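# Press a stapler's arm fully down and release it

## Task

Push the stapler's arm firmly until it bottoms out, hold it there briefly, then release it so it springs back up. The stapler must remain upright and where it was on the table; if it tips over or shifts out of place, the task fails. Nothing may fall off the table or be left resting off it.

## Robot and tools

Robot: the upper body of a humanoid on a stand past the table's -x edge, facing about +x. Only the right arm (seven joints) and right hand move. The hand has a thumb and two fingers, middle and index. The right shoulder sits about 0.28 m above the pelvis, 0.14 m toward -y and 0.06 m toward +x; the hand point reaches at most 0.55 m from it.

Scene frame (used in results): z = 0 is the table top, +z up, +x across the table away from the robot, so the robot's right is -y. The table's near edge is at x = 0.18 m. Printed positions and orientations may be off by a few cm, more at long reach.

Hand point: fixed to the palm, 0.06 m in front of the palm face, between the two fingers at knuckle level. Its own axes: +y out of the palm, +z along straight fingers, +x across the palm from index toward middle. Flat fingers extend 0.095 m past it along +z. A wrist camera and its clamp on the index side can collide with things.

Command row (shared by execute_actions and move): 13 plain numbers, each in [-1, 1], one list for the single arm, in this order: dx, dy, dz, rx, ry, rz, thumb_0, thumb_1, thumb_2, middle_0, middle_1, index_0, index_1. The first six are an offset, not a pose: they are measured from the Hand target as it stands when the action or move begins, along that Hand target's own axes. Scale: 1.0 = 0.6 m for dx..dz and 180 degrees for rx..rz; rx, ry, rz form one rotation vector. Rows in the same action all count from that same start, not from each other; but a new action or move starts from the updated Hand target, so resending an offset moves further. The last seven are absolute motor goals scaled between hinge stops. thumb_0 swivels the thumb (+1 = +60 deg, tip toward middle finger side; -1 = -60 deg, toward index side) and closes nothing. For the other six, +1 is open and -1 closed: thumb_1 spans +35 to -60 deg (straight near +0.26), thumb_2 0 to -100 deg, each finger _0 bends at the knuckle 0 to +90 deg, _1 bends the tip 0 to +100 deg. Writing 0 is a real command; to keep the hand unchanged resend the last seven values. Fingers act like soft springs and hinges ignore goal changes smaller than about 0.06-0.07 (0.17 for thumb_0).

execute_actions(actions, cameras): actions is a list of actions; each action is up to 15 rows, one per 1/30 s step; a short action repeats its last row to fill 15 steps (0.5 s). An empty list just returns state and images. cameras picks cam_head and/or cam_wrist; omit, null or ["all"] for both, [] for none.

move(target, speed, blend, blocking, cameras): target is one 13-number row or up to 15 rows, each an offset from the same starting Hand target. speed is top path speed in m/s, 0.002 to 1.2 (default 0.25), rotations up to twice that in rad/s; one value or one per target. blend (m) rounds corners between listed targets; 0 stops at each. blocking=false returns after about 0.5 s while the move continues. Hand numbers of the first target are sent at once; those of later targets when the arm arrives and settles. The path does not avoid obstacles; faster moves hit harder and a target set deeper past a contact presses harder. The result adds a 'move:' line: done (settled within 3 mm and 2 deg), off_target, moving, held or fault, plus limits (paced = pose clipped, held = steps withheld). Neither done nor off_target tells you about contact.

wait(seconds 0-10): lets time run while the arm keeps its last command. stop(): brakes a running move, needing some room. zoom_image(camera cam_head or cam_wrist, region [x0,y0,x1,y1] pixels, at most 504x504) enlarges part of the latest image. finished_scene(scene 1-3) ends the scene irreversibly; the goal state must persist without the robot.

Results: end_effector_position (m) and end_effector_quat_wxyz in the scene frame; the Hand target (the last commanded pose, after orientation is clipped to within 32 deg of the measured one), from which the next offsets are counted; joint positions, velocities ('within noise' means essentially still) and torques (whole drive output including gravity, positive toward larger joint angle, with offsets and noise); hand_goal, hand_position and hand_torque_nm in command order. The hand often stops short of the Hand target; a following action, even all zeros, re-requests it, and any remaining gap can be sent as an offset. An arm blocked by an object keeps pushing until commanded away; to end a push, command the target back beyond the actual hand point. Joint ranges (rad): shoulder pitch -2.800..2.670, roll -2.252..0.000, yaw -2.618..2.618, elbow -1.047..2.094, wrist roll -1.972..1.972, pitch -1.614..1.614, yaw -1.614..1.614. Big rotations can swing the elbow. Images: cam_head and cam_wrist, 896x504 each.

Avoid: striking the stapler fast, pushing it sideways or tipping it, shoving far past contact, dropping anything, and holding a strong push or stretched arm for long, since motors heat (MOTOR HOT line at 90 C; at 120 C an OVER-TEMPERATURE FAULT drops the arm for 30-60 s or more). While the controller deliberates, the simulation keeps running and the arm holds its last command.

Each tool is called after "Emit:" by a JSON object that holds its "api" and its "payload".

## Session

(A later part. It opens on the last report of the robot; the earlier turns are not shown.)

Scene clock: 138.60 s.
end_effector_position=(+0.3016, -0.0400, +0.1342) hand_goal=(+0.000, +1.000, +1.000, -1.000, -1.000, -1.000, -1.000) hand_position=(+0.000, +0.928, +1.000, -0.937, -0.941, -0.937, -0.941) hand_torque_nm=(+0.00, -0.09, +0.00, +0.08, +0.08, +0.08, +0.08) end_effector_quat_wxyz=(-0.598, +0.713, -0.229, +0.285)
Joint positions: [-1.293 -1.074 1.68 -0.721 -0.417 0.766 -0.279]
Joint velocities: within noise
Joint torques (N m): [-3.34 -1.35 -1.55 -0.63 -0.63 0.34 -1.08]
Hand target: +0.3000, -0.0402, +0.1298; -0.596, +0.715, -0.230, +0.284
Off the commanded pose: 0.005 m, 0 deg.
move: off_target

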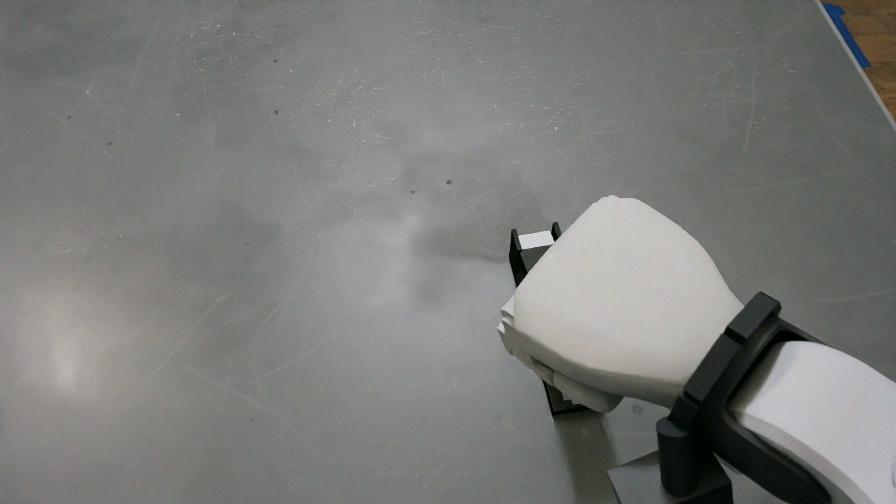

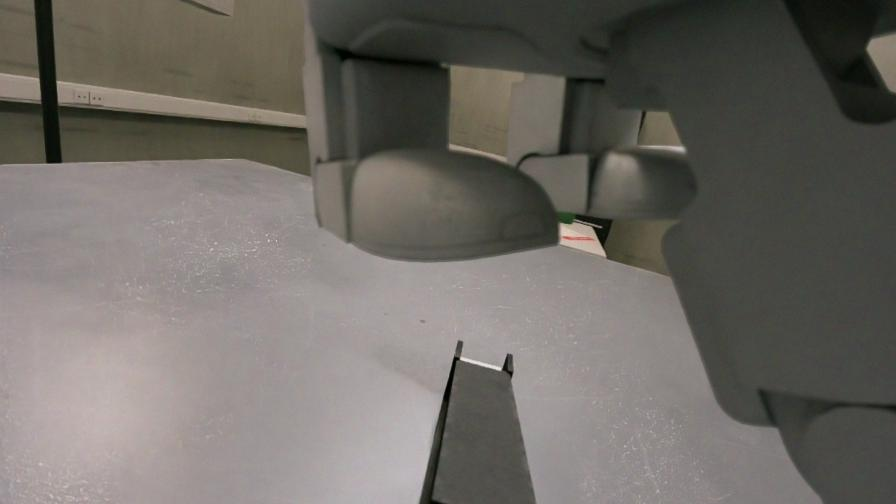

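Emit:
{"api": "move", "payload": {"target": [0.002, 0.077, -0.002, 0, 0, 0.042, 0, 1, 1, -1, -1, -1, -1], "speed": 0.1}}

Scene clock: 145.77 s.
end_effector_position=(+0.3051, -0.0502, +0.0911) hand_goal=(+0.000, +1.000, +1.000, -1.000, -1.000, -1.000, -1.000) hand_position=(+0.000, +0.928, +1.000, -0.937, -0.941, -0.937, -0.941) hand_torque_nm=(+0.00, -0.09, +0.00, +0.08, +0.08, +0.08, +0.08) end_effector_quat_wxyz=(-0.617, +0.696, -0.268, +0.251)
Joint positions: [-1.174 -1.052 1.68 -0.468 -0.32 0.522 -0.497]
Joint velocities: within noise
Joint torques (N m): [-2.98 -1.61 -1.73 -0.58 0.01 -0.15 -1.1]
Hand target: +0.3005, -0.0504, +0.0847; -0.614, +0.698, -0.277, +0.244
Off the commanded pose: 0.008 m, 1 deg.
move: off_target

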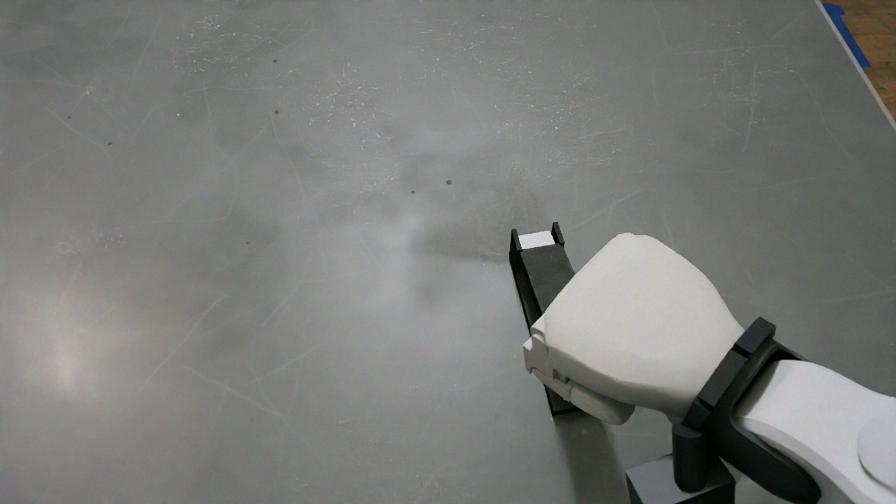

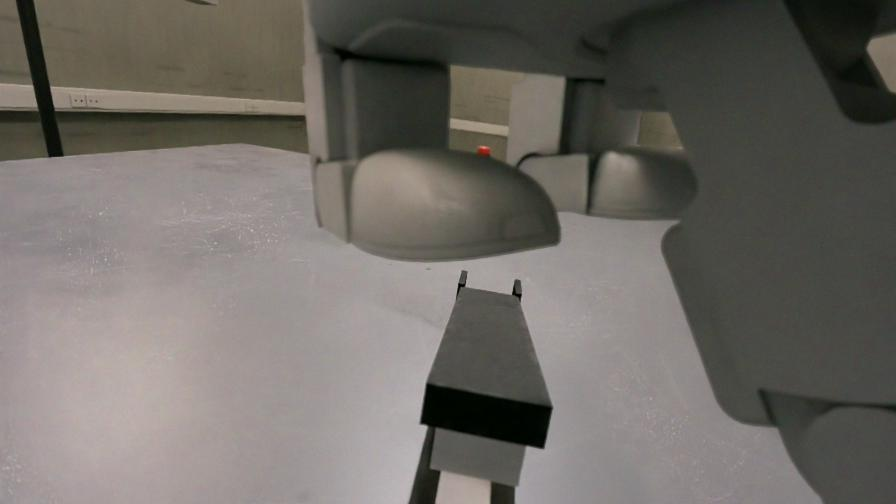

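Emit:
{"api": "move", "payload": {"target": [[-0.03, -0.002, 0.013, 0, 0, 0, 0, 1, 1, -1, -1, -1, -1],[-0.03, 0.048, 0.019, 0, 0, 0, 0, 1, 1, -1, -1, -1, -1]], "speed": 0.06}}

Scene clock: 151.00 s.
end_effector_position=(+0.2973, -0.0326, +0.0601) hand_goal=(+0.000, +1.000, +1.000, -1.000, -1.000, -1.000, -1.000) hand_position=(+0.000, +0.928, +1.000, -0.937, -0.941, -0.937, -0.941) hand_torque_nm=(+0.00, -0.09, +0.00, +0.08, +0.08, +0.08, +0.08) end_effector_quat_wxyz=(-0.616, +0.695, -0.274, +0.250)
Joint positions: [-1.125 -0.883 1.741 -0.355 -0.32 0.603 -0.566]
Joint velocities: within noise
Joint torques (N m): [-3.2 -1.32 -1.42 -0.75 -0.33 -0.17 -1.1]
Hand target: +0.2926, -0.0325, +0.0546; -0.614, +0.698, -0.277, +0.244
Off the commanded pose: 0.007 m, 1 deg.
move: off_target

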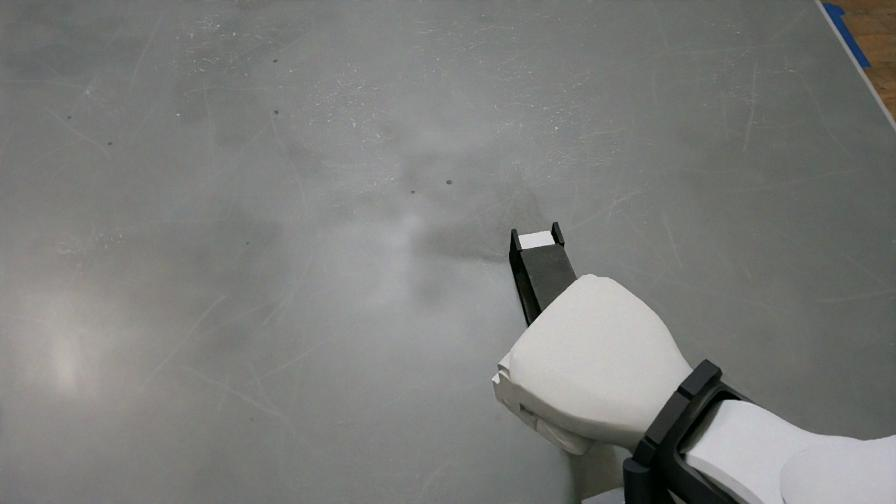

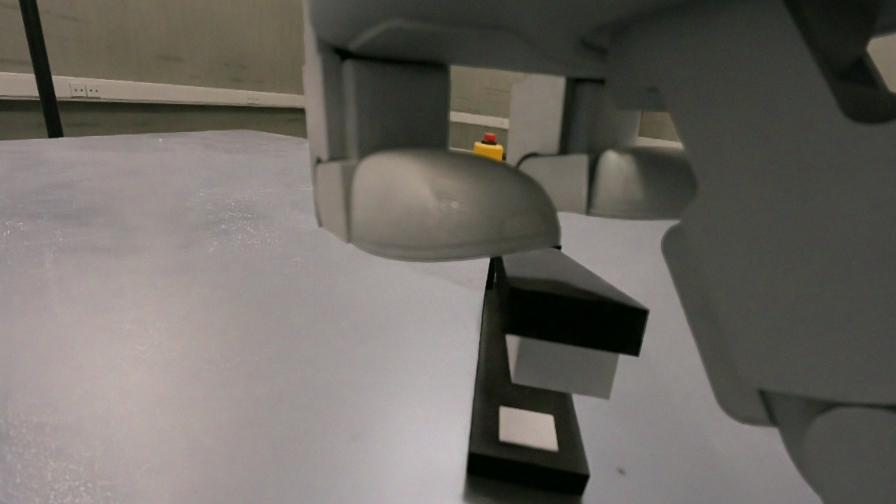

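Emit:
{"api": "move", "payload": {"target": [0, 0.05, 0, 0, 0, 0, 0, 1, 1, -1, -1, -1, -1], "speed": 0.06}}

Scene clock: 153.77 s.
end_effector_position=(+0.2998, -0.0328, +0.0361) hand_goal=(+0.000, +1.000, +1.000, -1.000, -1.000, -1.000, -1.000) hand_position=(+0.000, +0.928, +1.000, -0.939, -0.941, -0.937, -0.941) hand_torque_nm=(+0.00, -0.09, +0.00, +0.08, +0.08, +0.08, +0.08) end_effector_quat_wxyz=(-0.624, +0.688, -0.267, +0.256)
Joint positions: [-1.081 -0.807 1.777 -0.19 -0.32 0.544 -0.677]
Joint velocities: within noise
Joint torques (N m): [-2.57 -1.27 -0.94 -0.4 -0.06 -0.22 -0.58]
Hand target: +0.2900, -0.0353, +0.0249; -0.614, +0.698, -0.277, +0.244
Off the commanded pose: 0.015 m, 2 deg.
move: off_target

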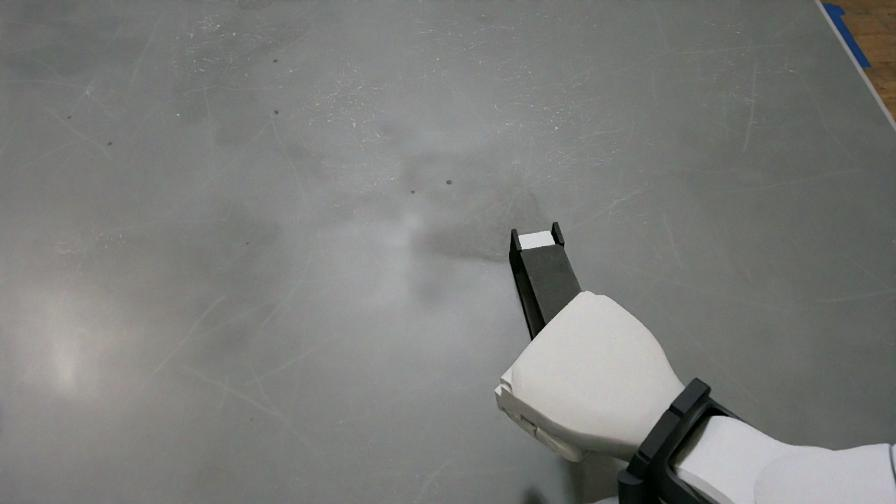

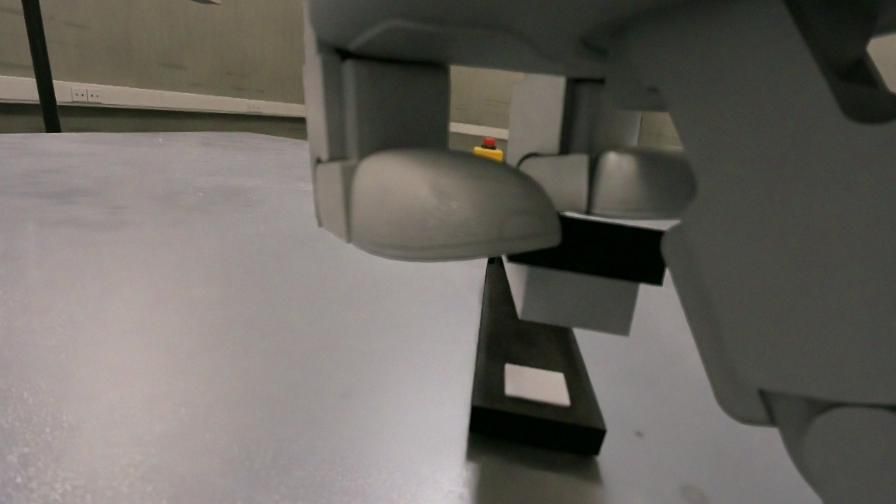

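Emit:
{"api": "move", "payload": {"target": [0, 0.05, 0, 0, 0, 0, 0, 1, 1, -1, -1, -1, -1], "speed": 0.06}}

Scene clock: 156.90 s.
end_effector_position=(+0.3081, -0.0303, +0.0204) hand_goal=(+0.000, +1.000, +1.000, -1.000, -1.000, -1.000, -1.000) hand_position=(+0.000, +0.928, +1.000, -0.971, -0.941, -0.937, -0.941) hand_torque_nm=(+0.00, -0.09, +0.00, +0.04, +0.08, +0.08, +0.08) end_effector_quat_wxyz=(+0.642, -0.673, +0.249, -0.269)
Joint positions: [-1.051 -0.727 1.801 -0.013 -0.321 0.481 -0.797]
Joint velocities: within noise
Joint torques (N m): [-1.16 -1.03 0.03 0.46 0.56 -0.52 0.56]
Hand target: +0.2874, -0.0381, -0.0049; +0.614, -0.698, +0.277, -0.244
Off the commanded pose: 0.034 m, 6 deg.
move: off_target

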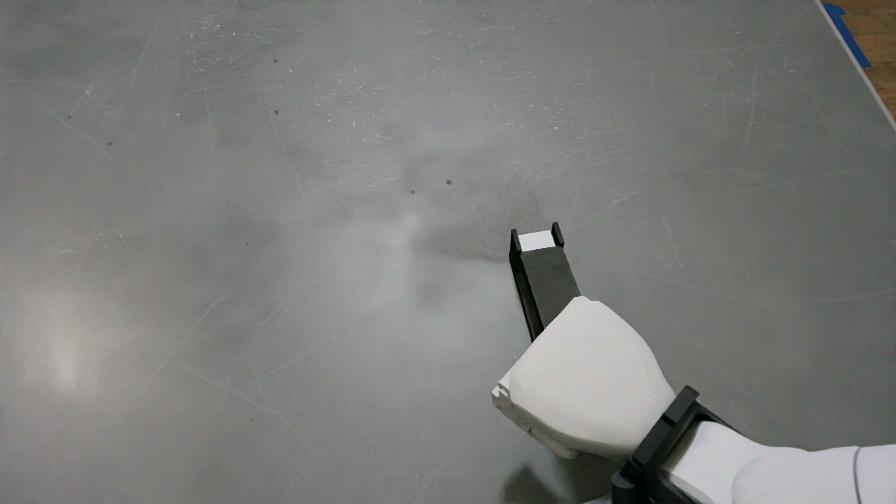

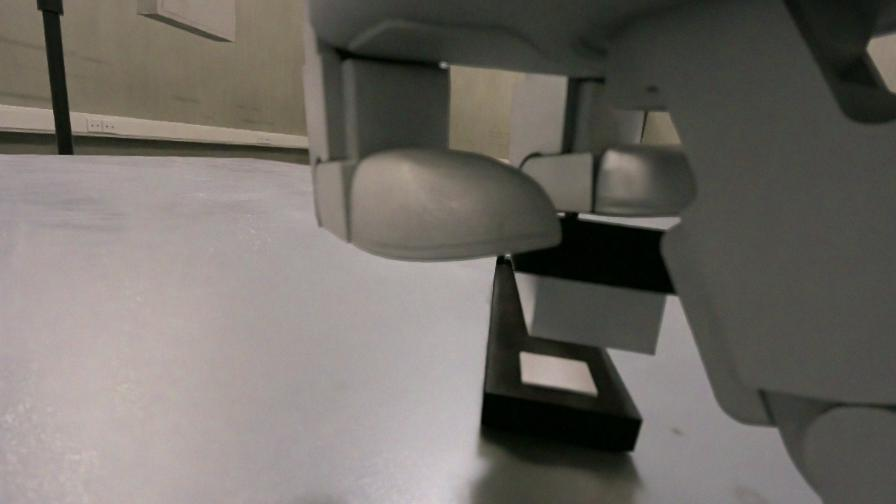

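Emit:
{"api": "move", "payload": {"target": [0, 0.07, -0.01, 0, 0, 0, 0, 1, 1, -1, -1, -1, -1], "speed": 0.06}}

Scene clock: 159.00 s.
end_effector_position=(+0.3084, -0.0252, +0.0085) hand_goal=(+0.000, +1.000, +1.000, -1.000, -1.000, -1.000, -1.000) hand_position=(+0.000, +1.008, +1.002, -0.996, -0.941, -0.937, -0.941) hand_torque_nm=(+0.00, +0.01, +0.00, +0.00, +0.08, +0.08, +0.08) end_effector_quat_wxyz=(+0.667, -0.656, +0.240, -0.261)
Joint positions: [-1.021 -0.665 1.815 0.144 -0.314 0.371 -0.911]
Joint velocities: within noise
Joint torques (N m): [2.77 0.84 1.79 8.06 0.56 0.25 0.07]
Hand target: +0.2796, -0.0464, -0.0457; +0.614, -0.698, +0.277, -0.244
Off the commanded pose: 0.065 m, 9 deg.
move: off_target

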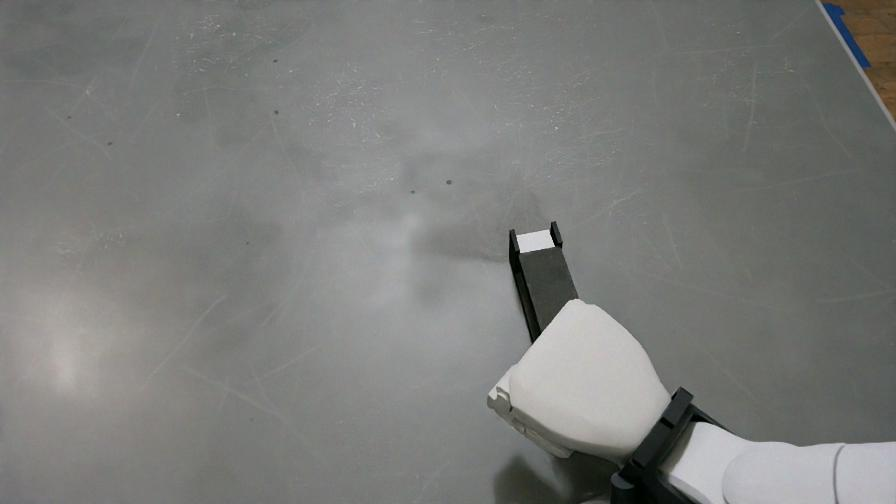

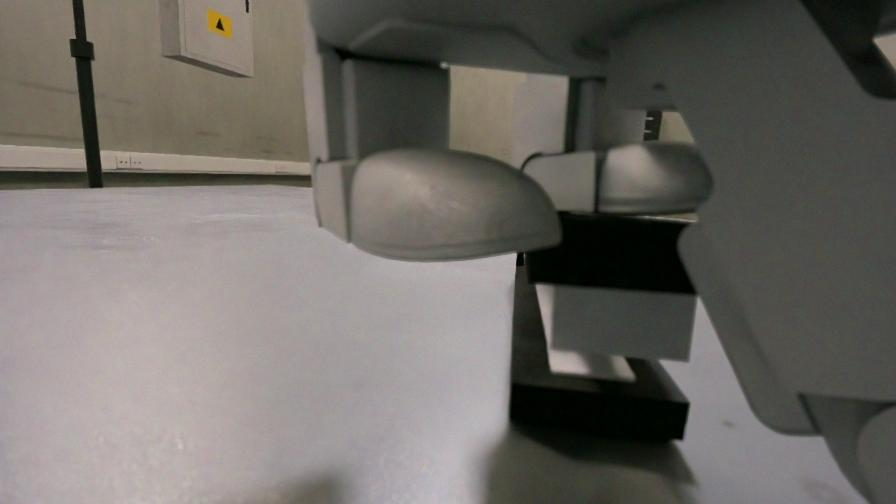

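Emit:
{"api": "move", "payload": {"target": [[0.0, -0.17, 0, 0, 0, 0, 0, 1, 1, -1, -1, -1, -1],[0.0045, -0.245, 0, -0.167, 0, 0, 0, 1, 1, -1, -1, -1, -1]], "speed": 0.12}}

Scene clock: 166.53 s.
end_effector_position=(+0.2902, -0.0385, +0.0950) hand_goal=(+0.000, +1.000, +1.000, -1.000, -1.000, -1.000, -1.000) hand_position=(+0.000, +1.004, +1.002, -0.953, -0.952, -0.937, -0.941) hand_torque_nm=(+0.00, +0.00, +0.00, +0.06, +0.07, +0.08, +0.08) end_effector_quat_wxyz=(-0.406, +0.835, -0.335, +0.160)
Joint positions: [-1.469 -0.834 1.635 -0.44 -0.048 0.665 0.19]
Joint velocities: within noise
Joint torques (N m): [-6.21 -1.23 -2.9 0.06 -0.17 -0.2 -0.44]
Hand target: +0.2944, -0.0345, +0.1000; -0.412, +0.833, -0.330, +0.164
Off the commanded pose: 0.008 m, 1 deg.
move: off_target

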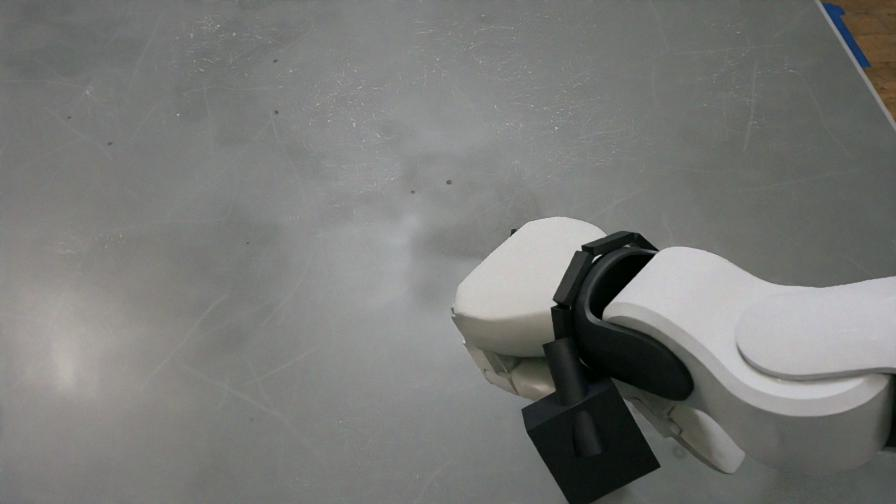

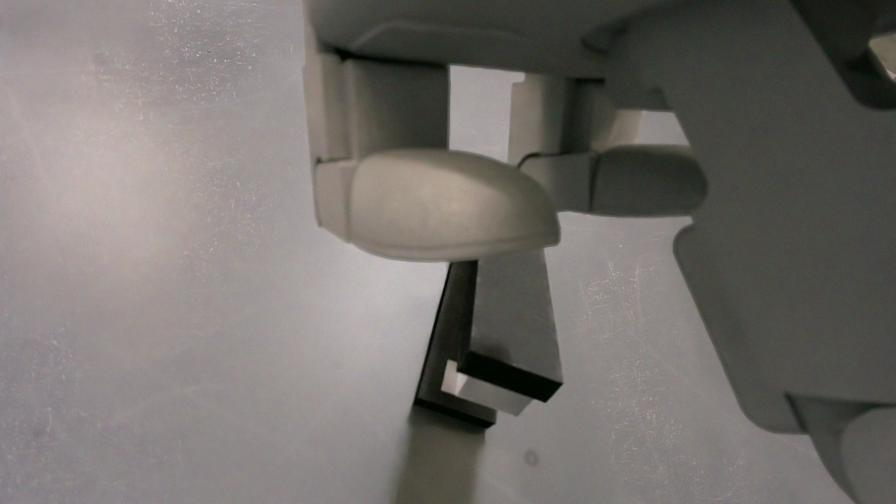

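Emit:
{"api": "move", "payload": {"target": [[0.004, 0.039, -0.01, 0, 0, 0, 0, 1, 1, -1, -1, -1, -1],[0.004, 0.079, 0.02, 0, 0, 0, 0, 1, 1, -1, -1, -1, -1]], "speed": 0.08}}

Scene clock: 171.70 s.
end_effector_position=(+0.2873, -0.0494, +0.0607) hand_goal=(+0.000, +1.000, +1.000, -1.000, -1.000, -1.000, -1.000) hand_position=(+0.000, +1.004, +1.002, -0.953, -0.952, -0.937, -0.941) hand_torque_nm=(+0.00, +0.00, +0.00, +0.06, +0.07, +0.08, +0.08) end_effector_quat_wxyz=(-0.416, +0.831, -0.329, +0.169)
Joint positions: [-1.384 -0.823 1.732 -0.365 -0.103 0.622 0.037]
Joint velocities: within noise
Joint torques (N m): [-3.93 -1.24 -1.58 -0.12 -0.32 -0.18 -0.83]
Hand target: +0.2830, -0.0502, +0.0551; -0.412, +0.833, -0.330, +0.164
Off the commanded pose: 0.007 m, 1 deg.
move: off_target

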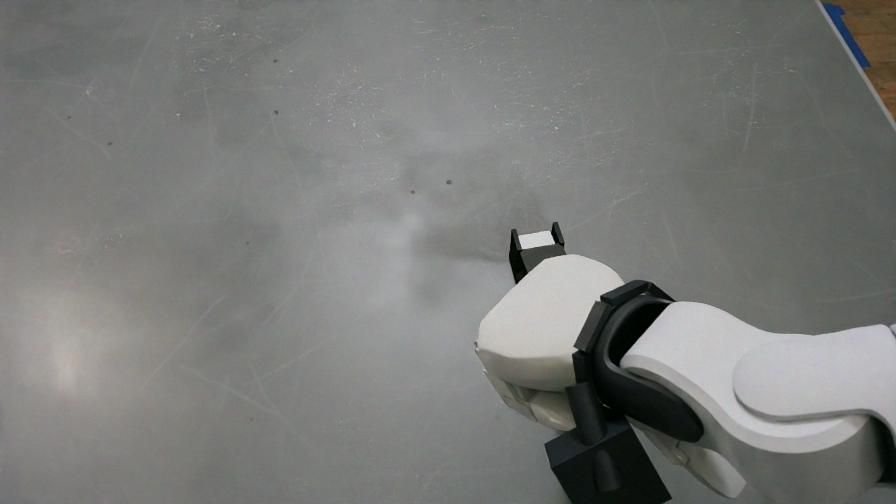

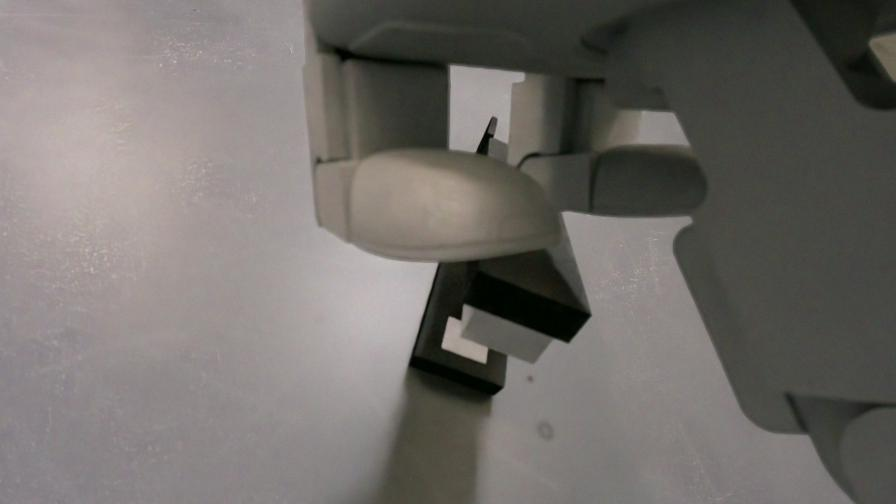

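Emit:
{"api": "move", "payload": {"target": [[0, 0.053, 0.04, 0, 0, 0, 0, 1, 1, -1, -1, -1, -1]], "speed": 0.08}}

Emit:
{"api": "move", "payload": {"target": [[0, 0.04, 0.03, 0, 0, 0, 0, 1, 1, -1, -1, -1, -1]], "speed": 0.08}}

Scene clock: 174.07 s.
end_effector_position=(+0.3005, -0.0443, +0.0324) hand_goal=(+0.000, +1.000, +1.000, -1.000, -1.000, -1.000, -1.000) hand_position=(+0.000, +1.004, +1.002, -0.997, -0.952, -0.937, -0.941) hand_torque_nm=(+0.00, +0.00, +0.00, +0.00, +0.07, +0.08, +0.08) end_effector_quat_wxyz=(-0.434, +0.822, -0.318, +0.188)
Joint positions: [-1.326 -0.726 1.778 -0.173 -0.133 0.555 -0.089]
Joint velocities: within noise
Joint torques (N m): [-2.39 -0.88 -0.64 0.25 0.21 -0.38 -0.05]
Hand target: +0.2828, -0.0504, +0.0153; -0.412, +0.833, -0.330, +0.164
Off the commanded pose: 0.025 m, 4 deg.
move: off_target

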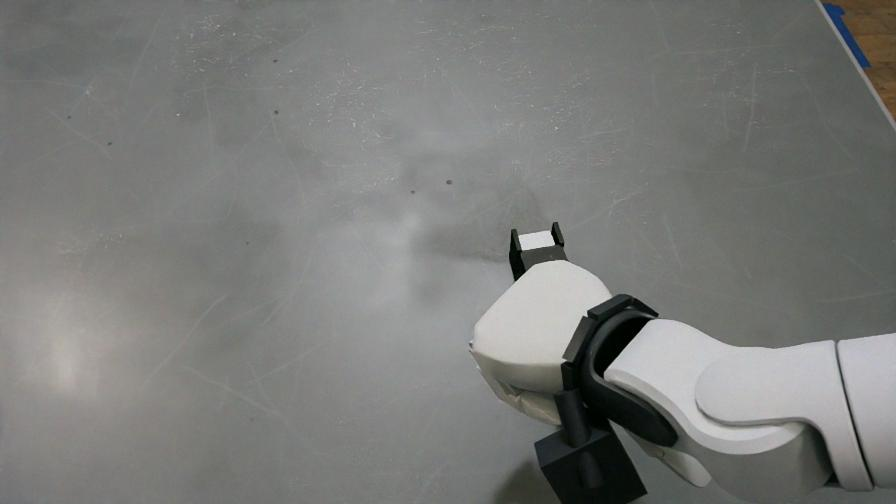

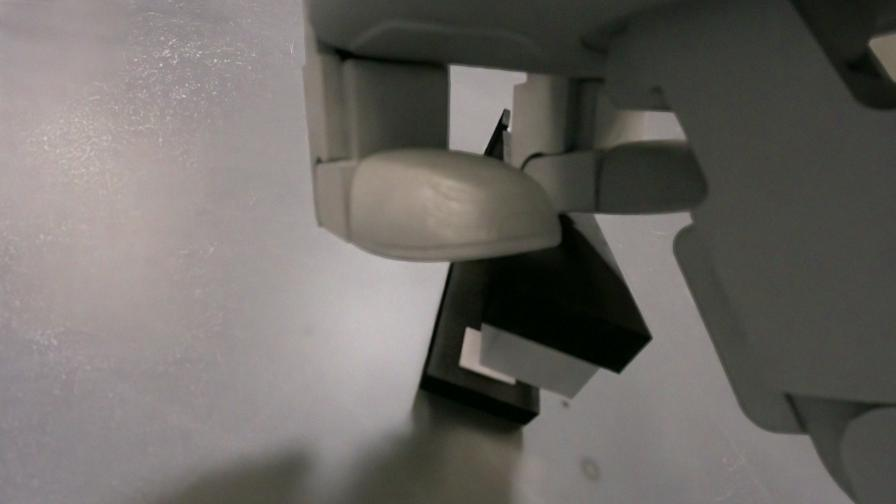

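Scene clock: 175.07 s.
end_effector_position=(+0.3156, -0.0361, +0.0180) hand_goal=(+0.000, +1.000, +1.000, -1.000, -1.000, -1.000, -1.000) hand_position=(+0.000, +1.004, +1.002, -0.997, -0.952, -0.937, -0.941) hand_torque_nm=(+0.00, +0.00, +0.00, +0.00, +0.07, +0.08, +0.08) end_effector_quat_wxyz=(-0.457, +0.810, -0.305, +0.207)
Joint positions: [-1.299 -0.645 1.797 -0.014 -0.142 0.497 -0.188]
Joint velocities: within noise
Joint torques (N m): [-0.53 -0.8 0.7 0.7 0.64 -0.65 0.87]
Hand target: +0.2826, -0.0506, -0.0147; -0.412, +0.833, -0.330, +0.164
Off the commanded pose: 0.049 m, 8 deg.
move: off_target

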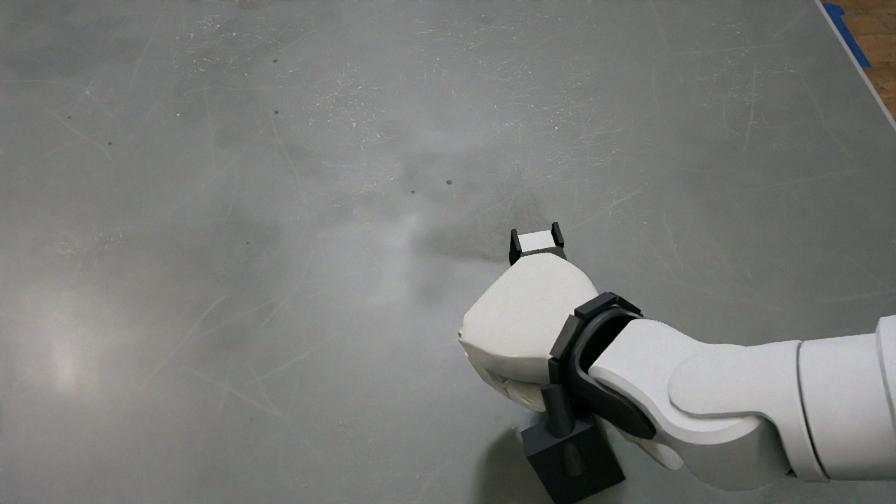

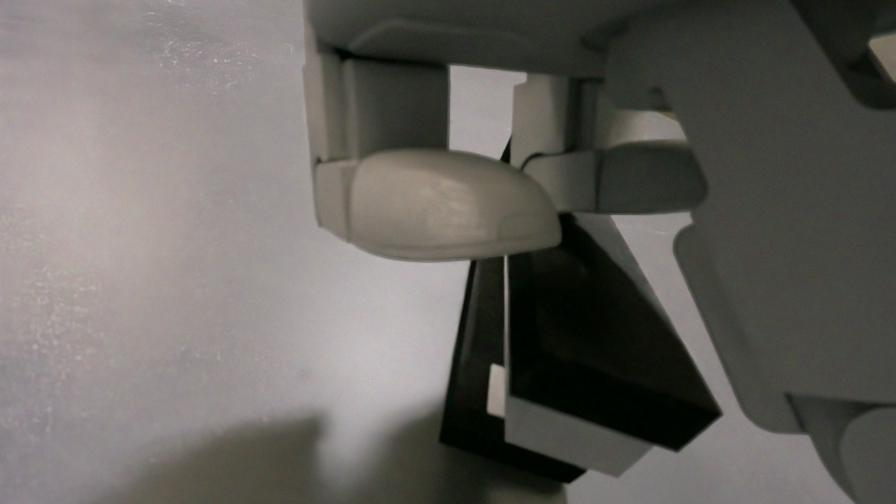

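Emit:
{"api": "move", "payload": {"target": [[0, -0.098, -0.082, 0, 0, 0, 0, 1, 1, -1, -1, -1, -1],[-0.01, -0.09, -0.093, 0, 0, 0, 0, 1, 1, -1, -1, -1, -1],[-0.0265, 0.011, -0.0555, 0, 0, 0, 0, 1, 1, -1, -1, -1, -1]], "speed": 0.1}}

Scene clock: 179.03 s.
end_effector_position=(+0.2731, -0.0521, +0.0215) hand_goal=(+0.000, +1.000, +1.000, -1.000, -1.000, -1.000, -1.000) hand_position=(+0.000, +1.004, +1.002, -0.997, -0.952, -0.937, -0.941) hand_torque_nm=(+0.00, +0.00, +0.00, +0.00, +0.07, +0.08, +0.08) end_effector_quat_wxyz=(-0.445, +0.817, -0.312, +0.194)
Joint positions: [-1.268 -0.757 1.861 -0.309 -0.173 0.687 -0.202]
Joint velocities: within noise
Joint torques (N m): [-1.25 -0.72 0.01 0.65 0.43 -0.53 0.34]
Hand target: +0.2502, -0.0619, +0.0003; -0.412, +0.833, -0.330, +0.164
Off the commanded pose: 0.033 m, 6 deg.
move: off_target

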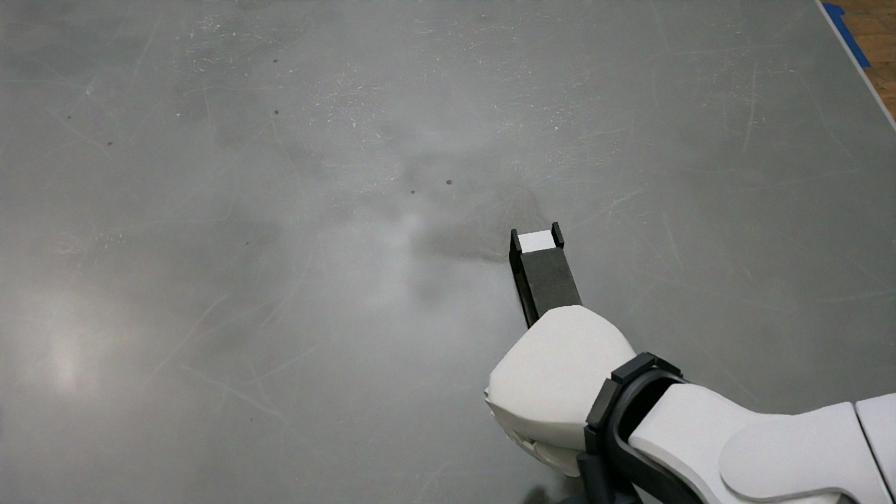

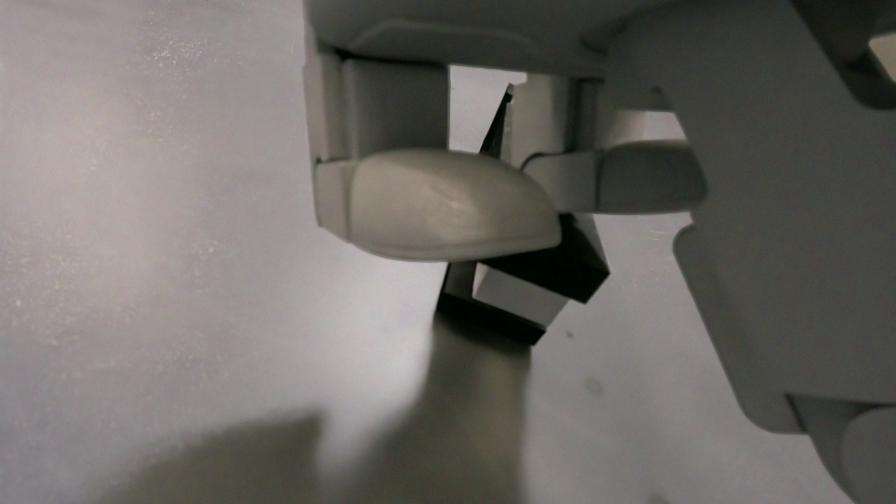

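Emit:
{"api": "move", "payload": {"target": [[-0.019, 0.078, 0.008, 0, 0, 0, 0, 1, 1, -1, -1, -1, -1]], "speed": 0.1}}

Scene clock: 181.07 s.
end_effector_position=(+0.2721, -0.0516, +0.0047) hand_goal=(+0.000, +1.000, +1.000, -1.000, -1.000, -1.000, -1.000) hand_position=(+0.000, +1.004, +1.002, -0.998, -0.952, -0.937, -0.941) hand_torque_nm=(+0.00, +0.00, +0.00, +0.00, +0.07, +0.08, +0.08) end_effector_quat_wxyz=(-0.480, +0.796, -0.292, +0.224)
Joint positions: [-1.182 -0.722 1.906 -0.244 -0.236 0.717 -0.365]
Joint velocities: within noise
Joint torques (N m): [1.89 0.01 2.02 1.92 1.1 -0.96 1.78]
Hand target: +0.2250, -0.0720, -0.0398; -0.412, +0.833, -0.330, +0.164
Off the commanded pose: 0.068 m, 12 deg.
move: off_target

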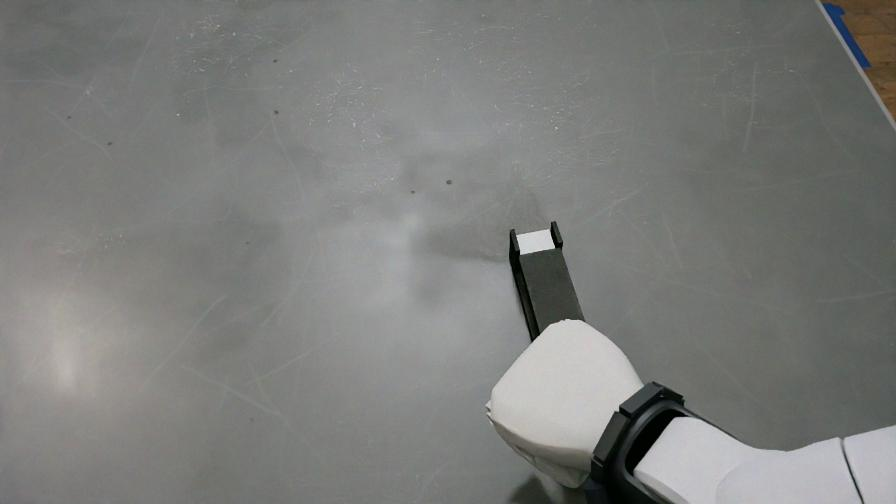

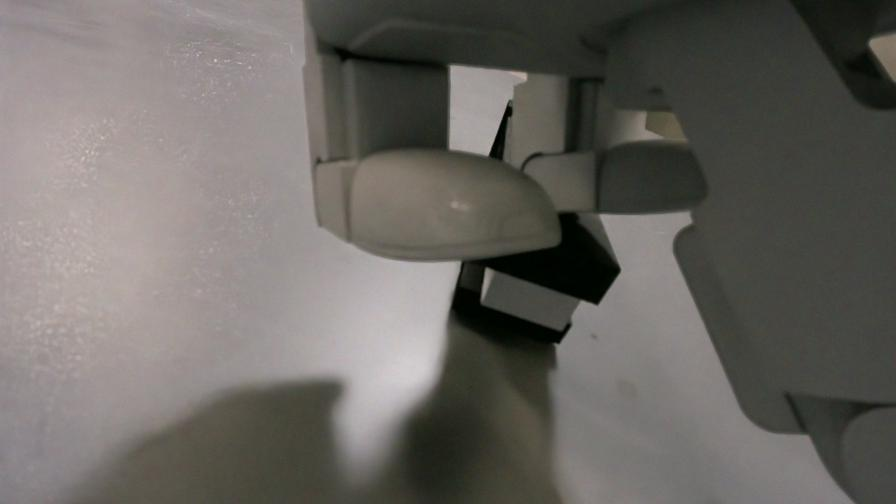

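Emit:
{"api": "move", "payload": {"target": [[-0.019, 0.078, 0.008, 0, 0, 0, 0, 1, 1, -1, -1, -1, -1]], "speed": 0.1}}

Scene clock: 183.00 s.
end_effector_position=(+0.2731, -0.0435, -0.0014) hand_goal=(+0.000, +1.000, +1.000, -1.000, -1.000, -1.000, -1.000) hand_position=(+0.000, +1.004, +1.002, -0.998, -0.952, -0.937, -0.941) hand_torque_nm=(+0.00, +0.00, +0.00, +0.00, +0.07, +0.08, +0.08) end_effector_quat_wxyz=(-0.528, +0.767, -0.260, +0.255)
Joint positions: [-1.119 -0.68 1.946 -0.19 -0.29 0.759 -0.539]
Joint velocities: within noise
Joint torques (N m): [5.76 -0.46 4.22 3.19 2.23 -1.58 3.79]
Hand target: +0.1999, -0.0821, -0.0799; -0.412, +0.833, -0.330, +0.164
Off the commanded pose: 0.114 m, 20 deg.
move: off_target

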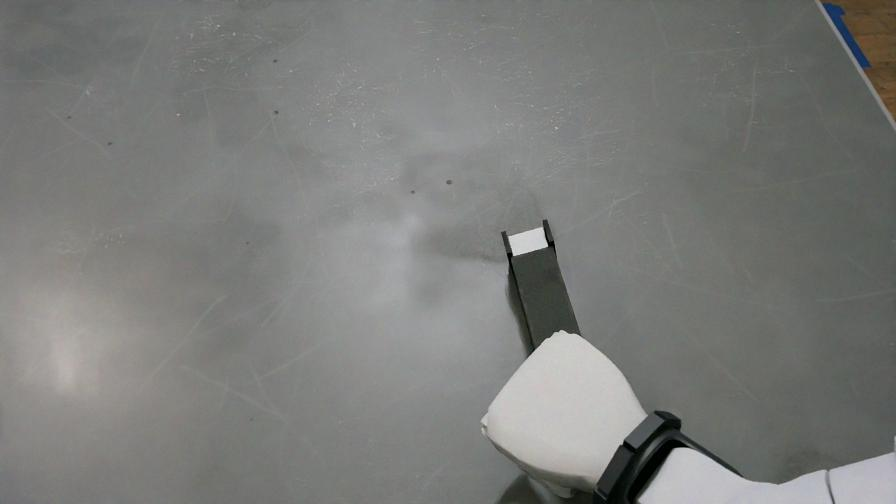

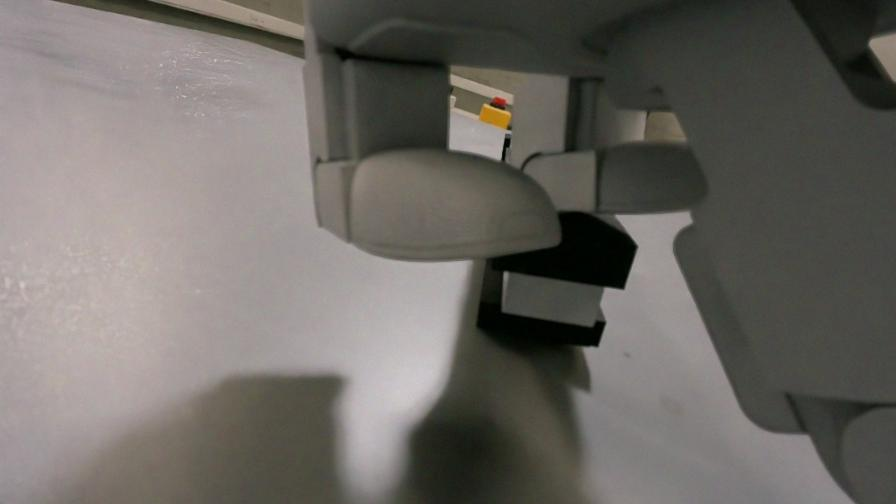

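Emit:
{"api": "move", "payload": {"target": [[0.045, -0.2, -0.08, 0, 0, 0, 0, 1, 1, -1, -1, -1, -1]], "speed": 0.1}}

Scene clock: 187.50 s.
end_effector_position=(+0.2386, -0.0774, +0.0390) hand_goal=(+0.000, +1.000, +1.000, -1.000, -1.000, -1.000, -1.000) hand_position=(+0.000, +1.004, +1.002, -0.998, -0.952, -0.937, -0.941) hand_torque_nm=(+0.00, +0.00, +0.00, +0.00, +0.07, +0.08, +0.08) end_effector_quat_wxyz=(-0.405, +0.836, -0.335, +0.159)
Joint positions: [-1.308 -0.914 1.902 -0.561 -0.147 0.754 -0.118]
Joint velocities: within noise
Joint torques (N m): [-5.31 -2.5 -2.22 -2.39 -0.23 -0.19 -0.43]
Hand target: +0.2433, -0.0752, +0.0446; -0.412, +0.833, -0.330, +0.164
Off the commanded pose: 0.008 m, 1 deg.
move: off_target

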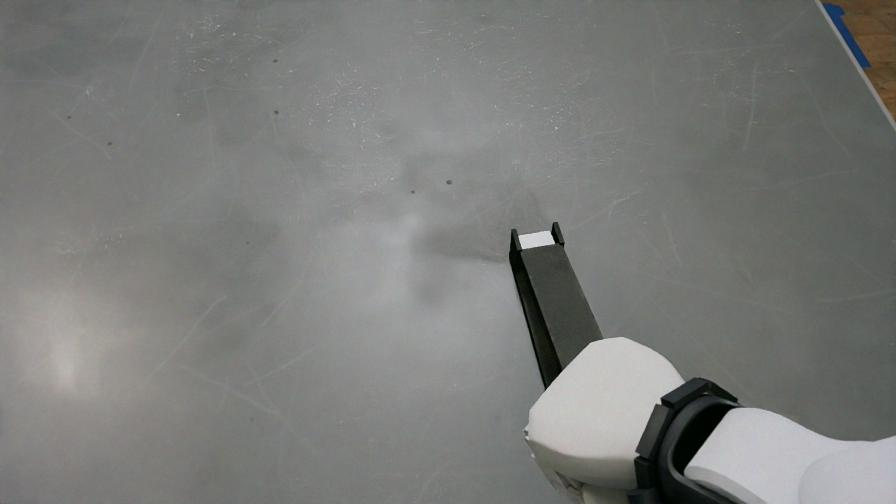

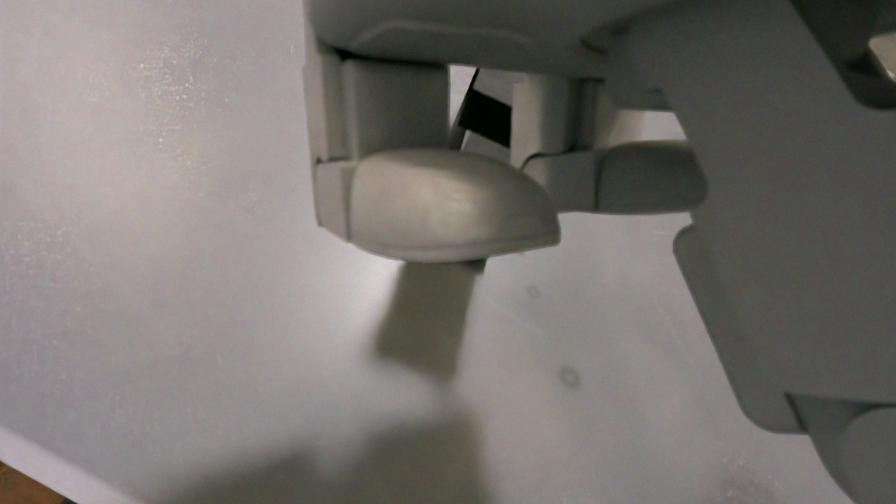

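Emit:
{"api": "move", "payload": {"target": [[0, -0.1325, -0.101, 0, 0, 0, 0, 1, 1, -1, -1, -1, -1],[0.0933, -0.226, -0.393, 0.276, 0.004, -0.043, 0, 1, 1, -1, -1, -1, -1]], "speed": 0.3, "cameras": ["cam_head"]}}

Scene clock: 195.43 s.
end_effector_position=(+0.2137, -0.1913, +0.2964) hand_goal=(+0.000, +1.000, +1.000, -1.000, -1.000, -1.000, -1.000) hand_position=(+0.000, +1.004, +1.002, -0.998, -0.952, -0.937, -0.941) hand_torque_nm=(+0.00, +0.00, +0.00, +0.00, +0.07, +0.08, +0.08) end_effector_quat_wxyz=(+0.759, -0.614, +0.149, -0.157)
Joint positions: [-1.665 -2.22 1.651 -0.117 -0.315 -1.354 -0.837]
Joint velocities: within noise
Joint torques (N m): [-0.09 -1.4 -2.45 -0.26 0.63 0.08 -1.14]
Hand target: +0.2121, -0.1899, +0.2956; +0.710, -0.602, +0.178, -0.319
Off the commanded pose: 0.002 m, 20 deg.
joint sent to its limit — joint 2 (shoulder roll), lower limit. The joint targets are off in orientation, not in position.
move: off_target
Images, in order (width x height): cam_head 896x504.

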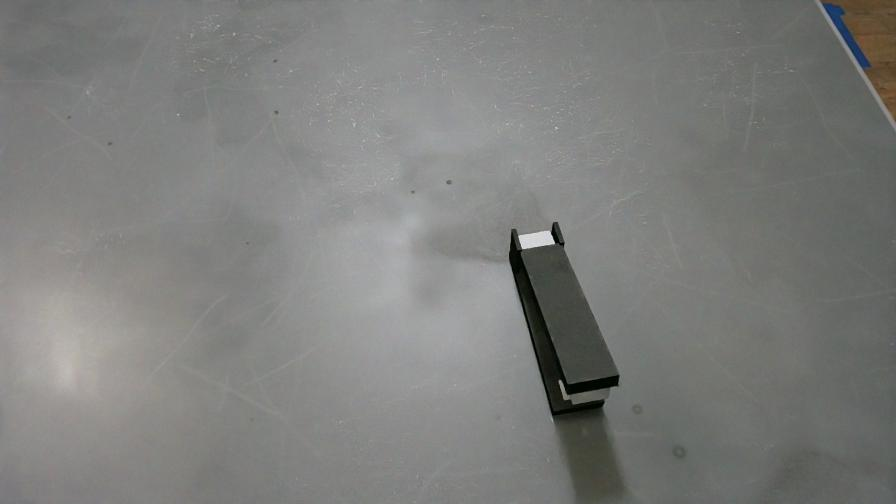

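Emit:
{"api": "move", "payload": {"target": [[0, 0.212, 0.182, -0.11, 0, 0, 0, 1, 1, -1, -1, -1, -1]], "speed": 0.4, "cameras": []}}

Scene clock: 203.57 s.
end_effector_position=(+0.3157, -0.1008, +0.2010) hand_goal=(+0.000, +1.000, +1.000, -1.000, -1.000, -1.000, -1.000) hand_position=(+0.000, +1.004, +1.002, -0.998, -0.952, -0.937, -0.941) hand_torque_nm=(+0.00, +0.00, +0.00, +0.00, +0.07, +0.08, +0.08) end_effector_quat_wxyz=(-0.599, +0.710, -0.228, +0.291)
Joint positions: [-1.593 -1.575 1.687 -0.722 -0.164 0.252 -0.31]
Joint velocities: within noise
Joint torques (N m): [-2.68 -1.28 -1.72 -0.57 -0.19 0.36 -0.68]
Hand target: +0.3119, -0.0999, +0.1953; -0.596, +0.715, -0.231, +0.283
Off the commanded pose: 0.007 m, 1 deg.
move: off_target
No camera images: "cameras" was empty.

Emit:
{"api": "move", "payload": {"target": [[0.1625, 0.105, -0.054, -0.024, 0.237, 0.575, 0, 1, 1, -1, -1, -1, -1]], "speed": 0.4, "cameras": ["cam_head"]}}

Scene clock: 209.20 s.
end_effector_position=(+0.3652, -0.2004, +0.1585) hand_goal=(+0.000, +1.000, +1.000, -1.000, -1.000, -1.000, -1.000) hand_position=(+0.000, +1.004, +1.002, -0.998, -0.952, -0.937, -0.941) hand_torque_nm=(+0.00, +0.00, +0.00, +0.00, +0.07, +0.08, +0.08) end_effector_quat_wxyz=(+0.467, -0.156, +0.867, +0.076)
Joint positions: [-1.304 -1.382 1.714 0.346 1.685 -0.111 0.273]
Joint velocities: within noise
Joint torques (N m): [-3.39 -3.05 -1.63 2.11 0.59 -0.91 0.16]
Hand target: +0.3618, -0.1999, +0.1504; +0.454, -0.153, +0.874, +0.079
Off the commanded pose: 0.009 m, 2 deg.
move: off_target
Images, in order (width x height): cam_head 896x504.

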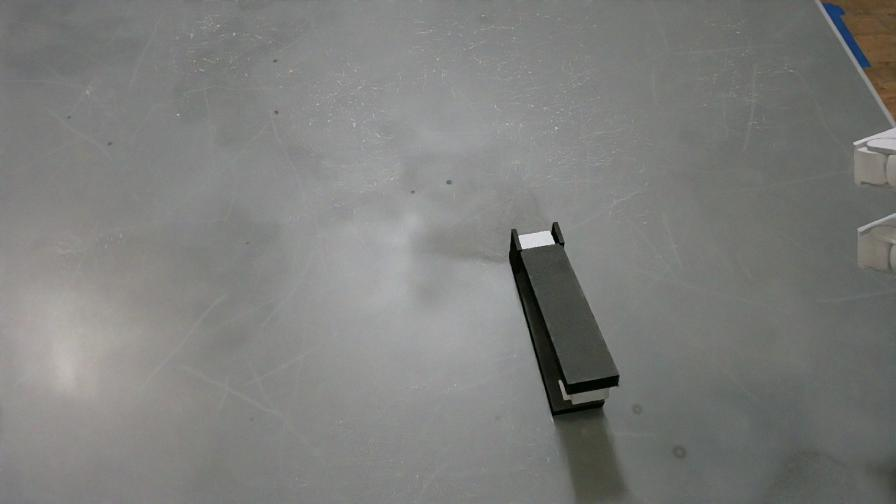

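Emit:
{"api": "move", "payload": {"target": [[0, 0, 0, 0, 0, 0.35, 0, 1, 1, -1, -1, -1, -1]], "speed": 0.4, "cameras": []}}

Scene clock: 212.13 s.
end_effector_position=(+0.3641, -0.2025, +0.1523) hand_goal=(+0.000, +1.000, +1.000, -1.000, -1.000, -1.000, -1.000) hand_position=(+0.000, +1.004, +1.002, -0.998, -0.952, -0.937, -0.942) hand_torque_nm=(+0.00, +0.00, +0.00, +0.00, +0.07, +0.08, +0.08) end_effector_quat_wxyz=(+0.353, +0.320, +0.828, +0.297)
Joint positions: [-0.287 -0.996 0.251 0.206 1.98 0.403 -0.124]
Joint velocities: within noise
Joint torques (N m): [-1.85 -3.78 -2.73 -2.86 0.64 -0.45 0.5]
Hand target: +0.3618, -0.1999, +0.1504; +0.346, +0.326, +0.825, +0.305
Off the commanded pose: 0.004 m, 1 deg.
joint sent to its limit — joint 5 (wrist roll), upper limit. The joint targets still meet the commanded pose.
move: off_target
No camera images: "cameras" was empty.

Emit:
{"api": "move", "payload": {"target": [[0, 0, 0, 0, 0, -0.35, 0, 1, 1, -1, -1, -1, -1]], "speed": 0.4, "cameras": []}}

Scene clock: 216.27 s.
end_effector_position=(+0.3588, -0.1965, +0.1464) hand_goal=(+0.000, +1.000, +1.000, -1.000, -1.000, -1.000, -1.000) hand_position=(+0.000, +1.004, +1.002, -0.998, -0.952, -0.937, -0.942) hand_torque_nm=(+0.00, +0.00, +0.00, +0.00, +0.07, +0.08, +0.08) end_effector_quat_wxyz=(+0.450, -0.151, +0.876, +0.087)
Joint positions: [-0.647 -1.158 0.478 0.325 1.061 0.41 0.339]
Joint velocities: within noise
Joint torques (N m): [-5.05 -6.37 -2.45 -0.33 0.16 -1.09 0.2]
Hand target: +0.3618, -0.1999, +0.1504; +0.454, -0.153, +0.874, +0.079
Off the commanded pose: 0.006 m, 1 deg.
move: off_target
No camera images: "cameras" was empty.


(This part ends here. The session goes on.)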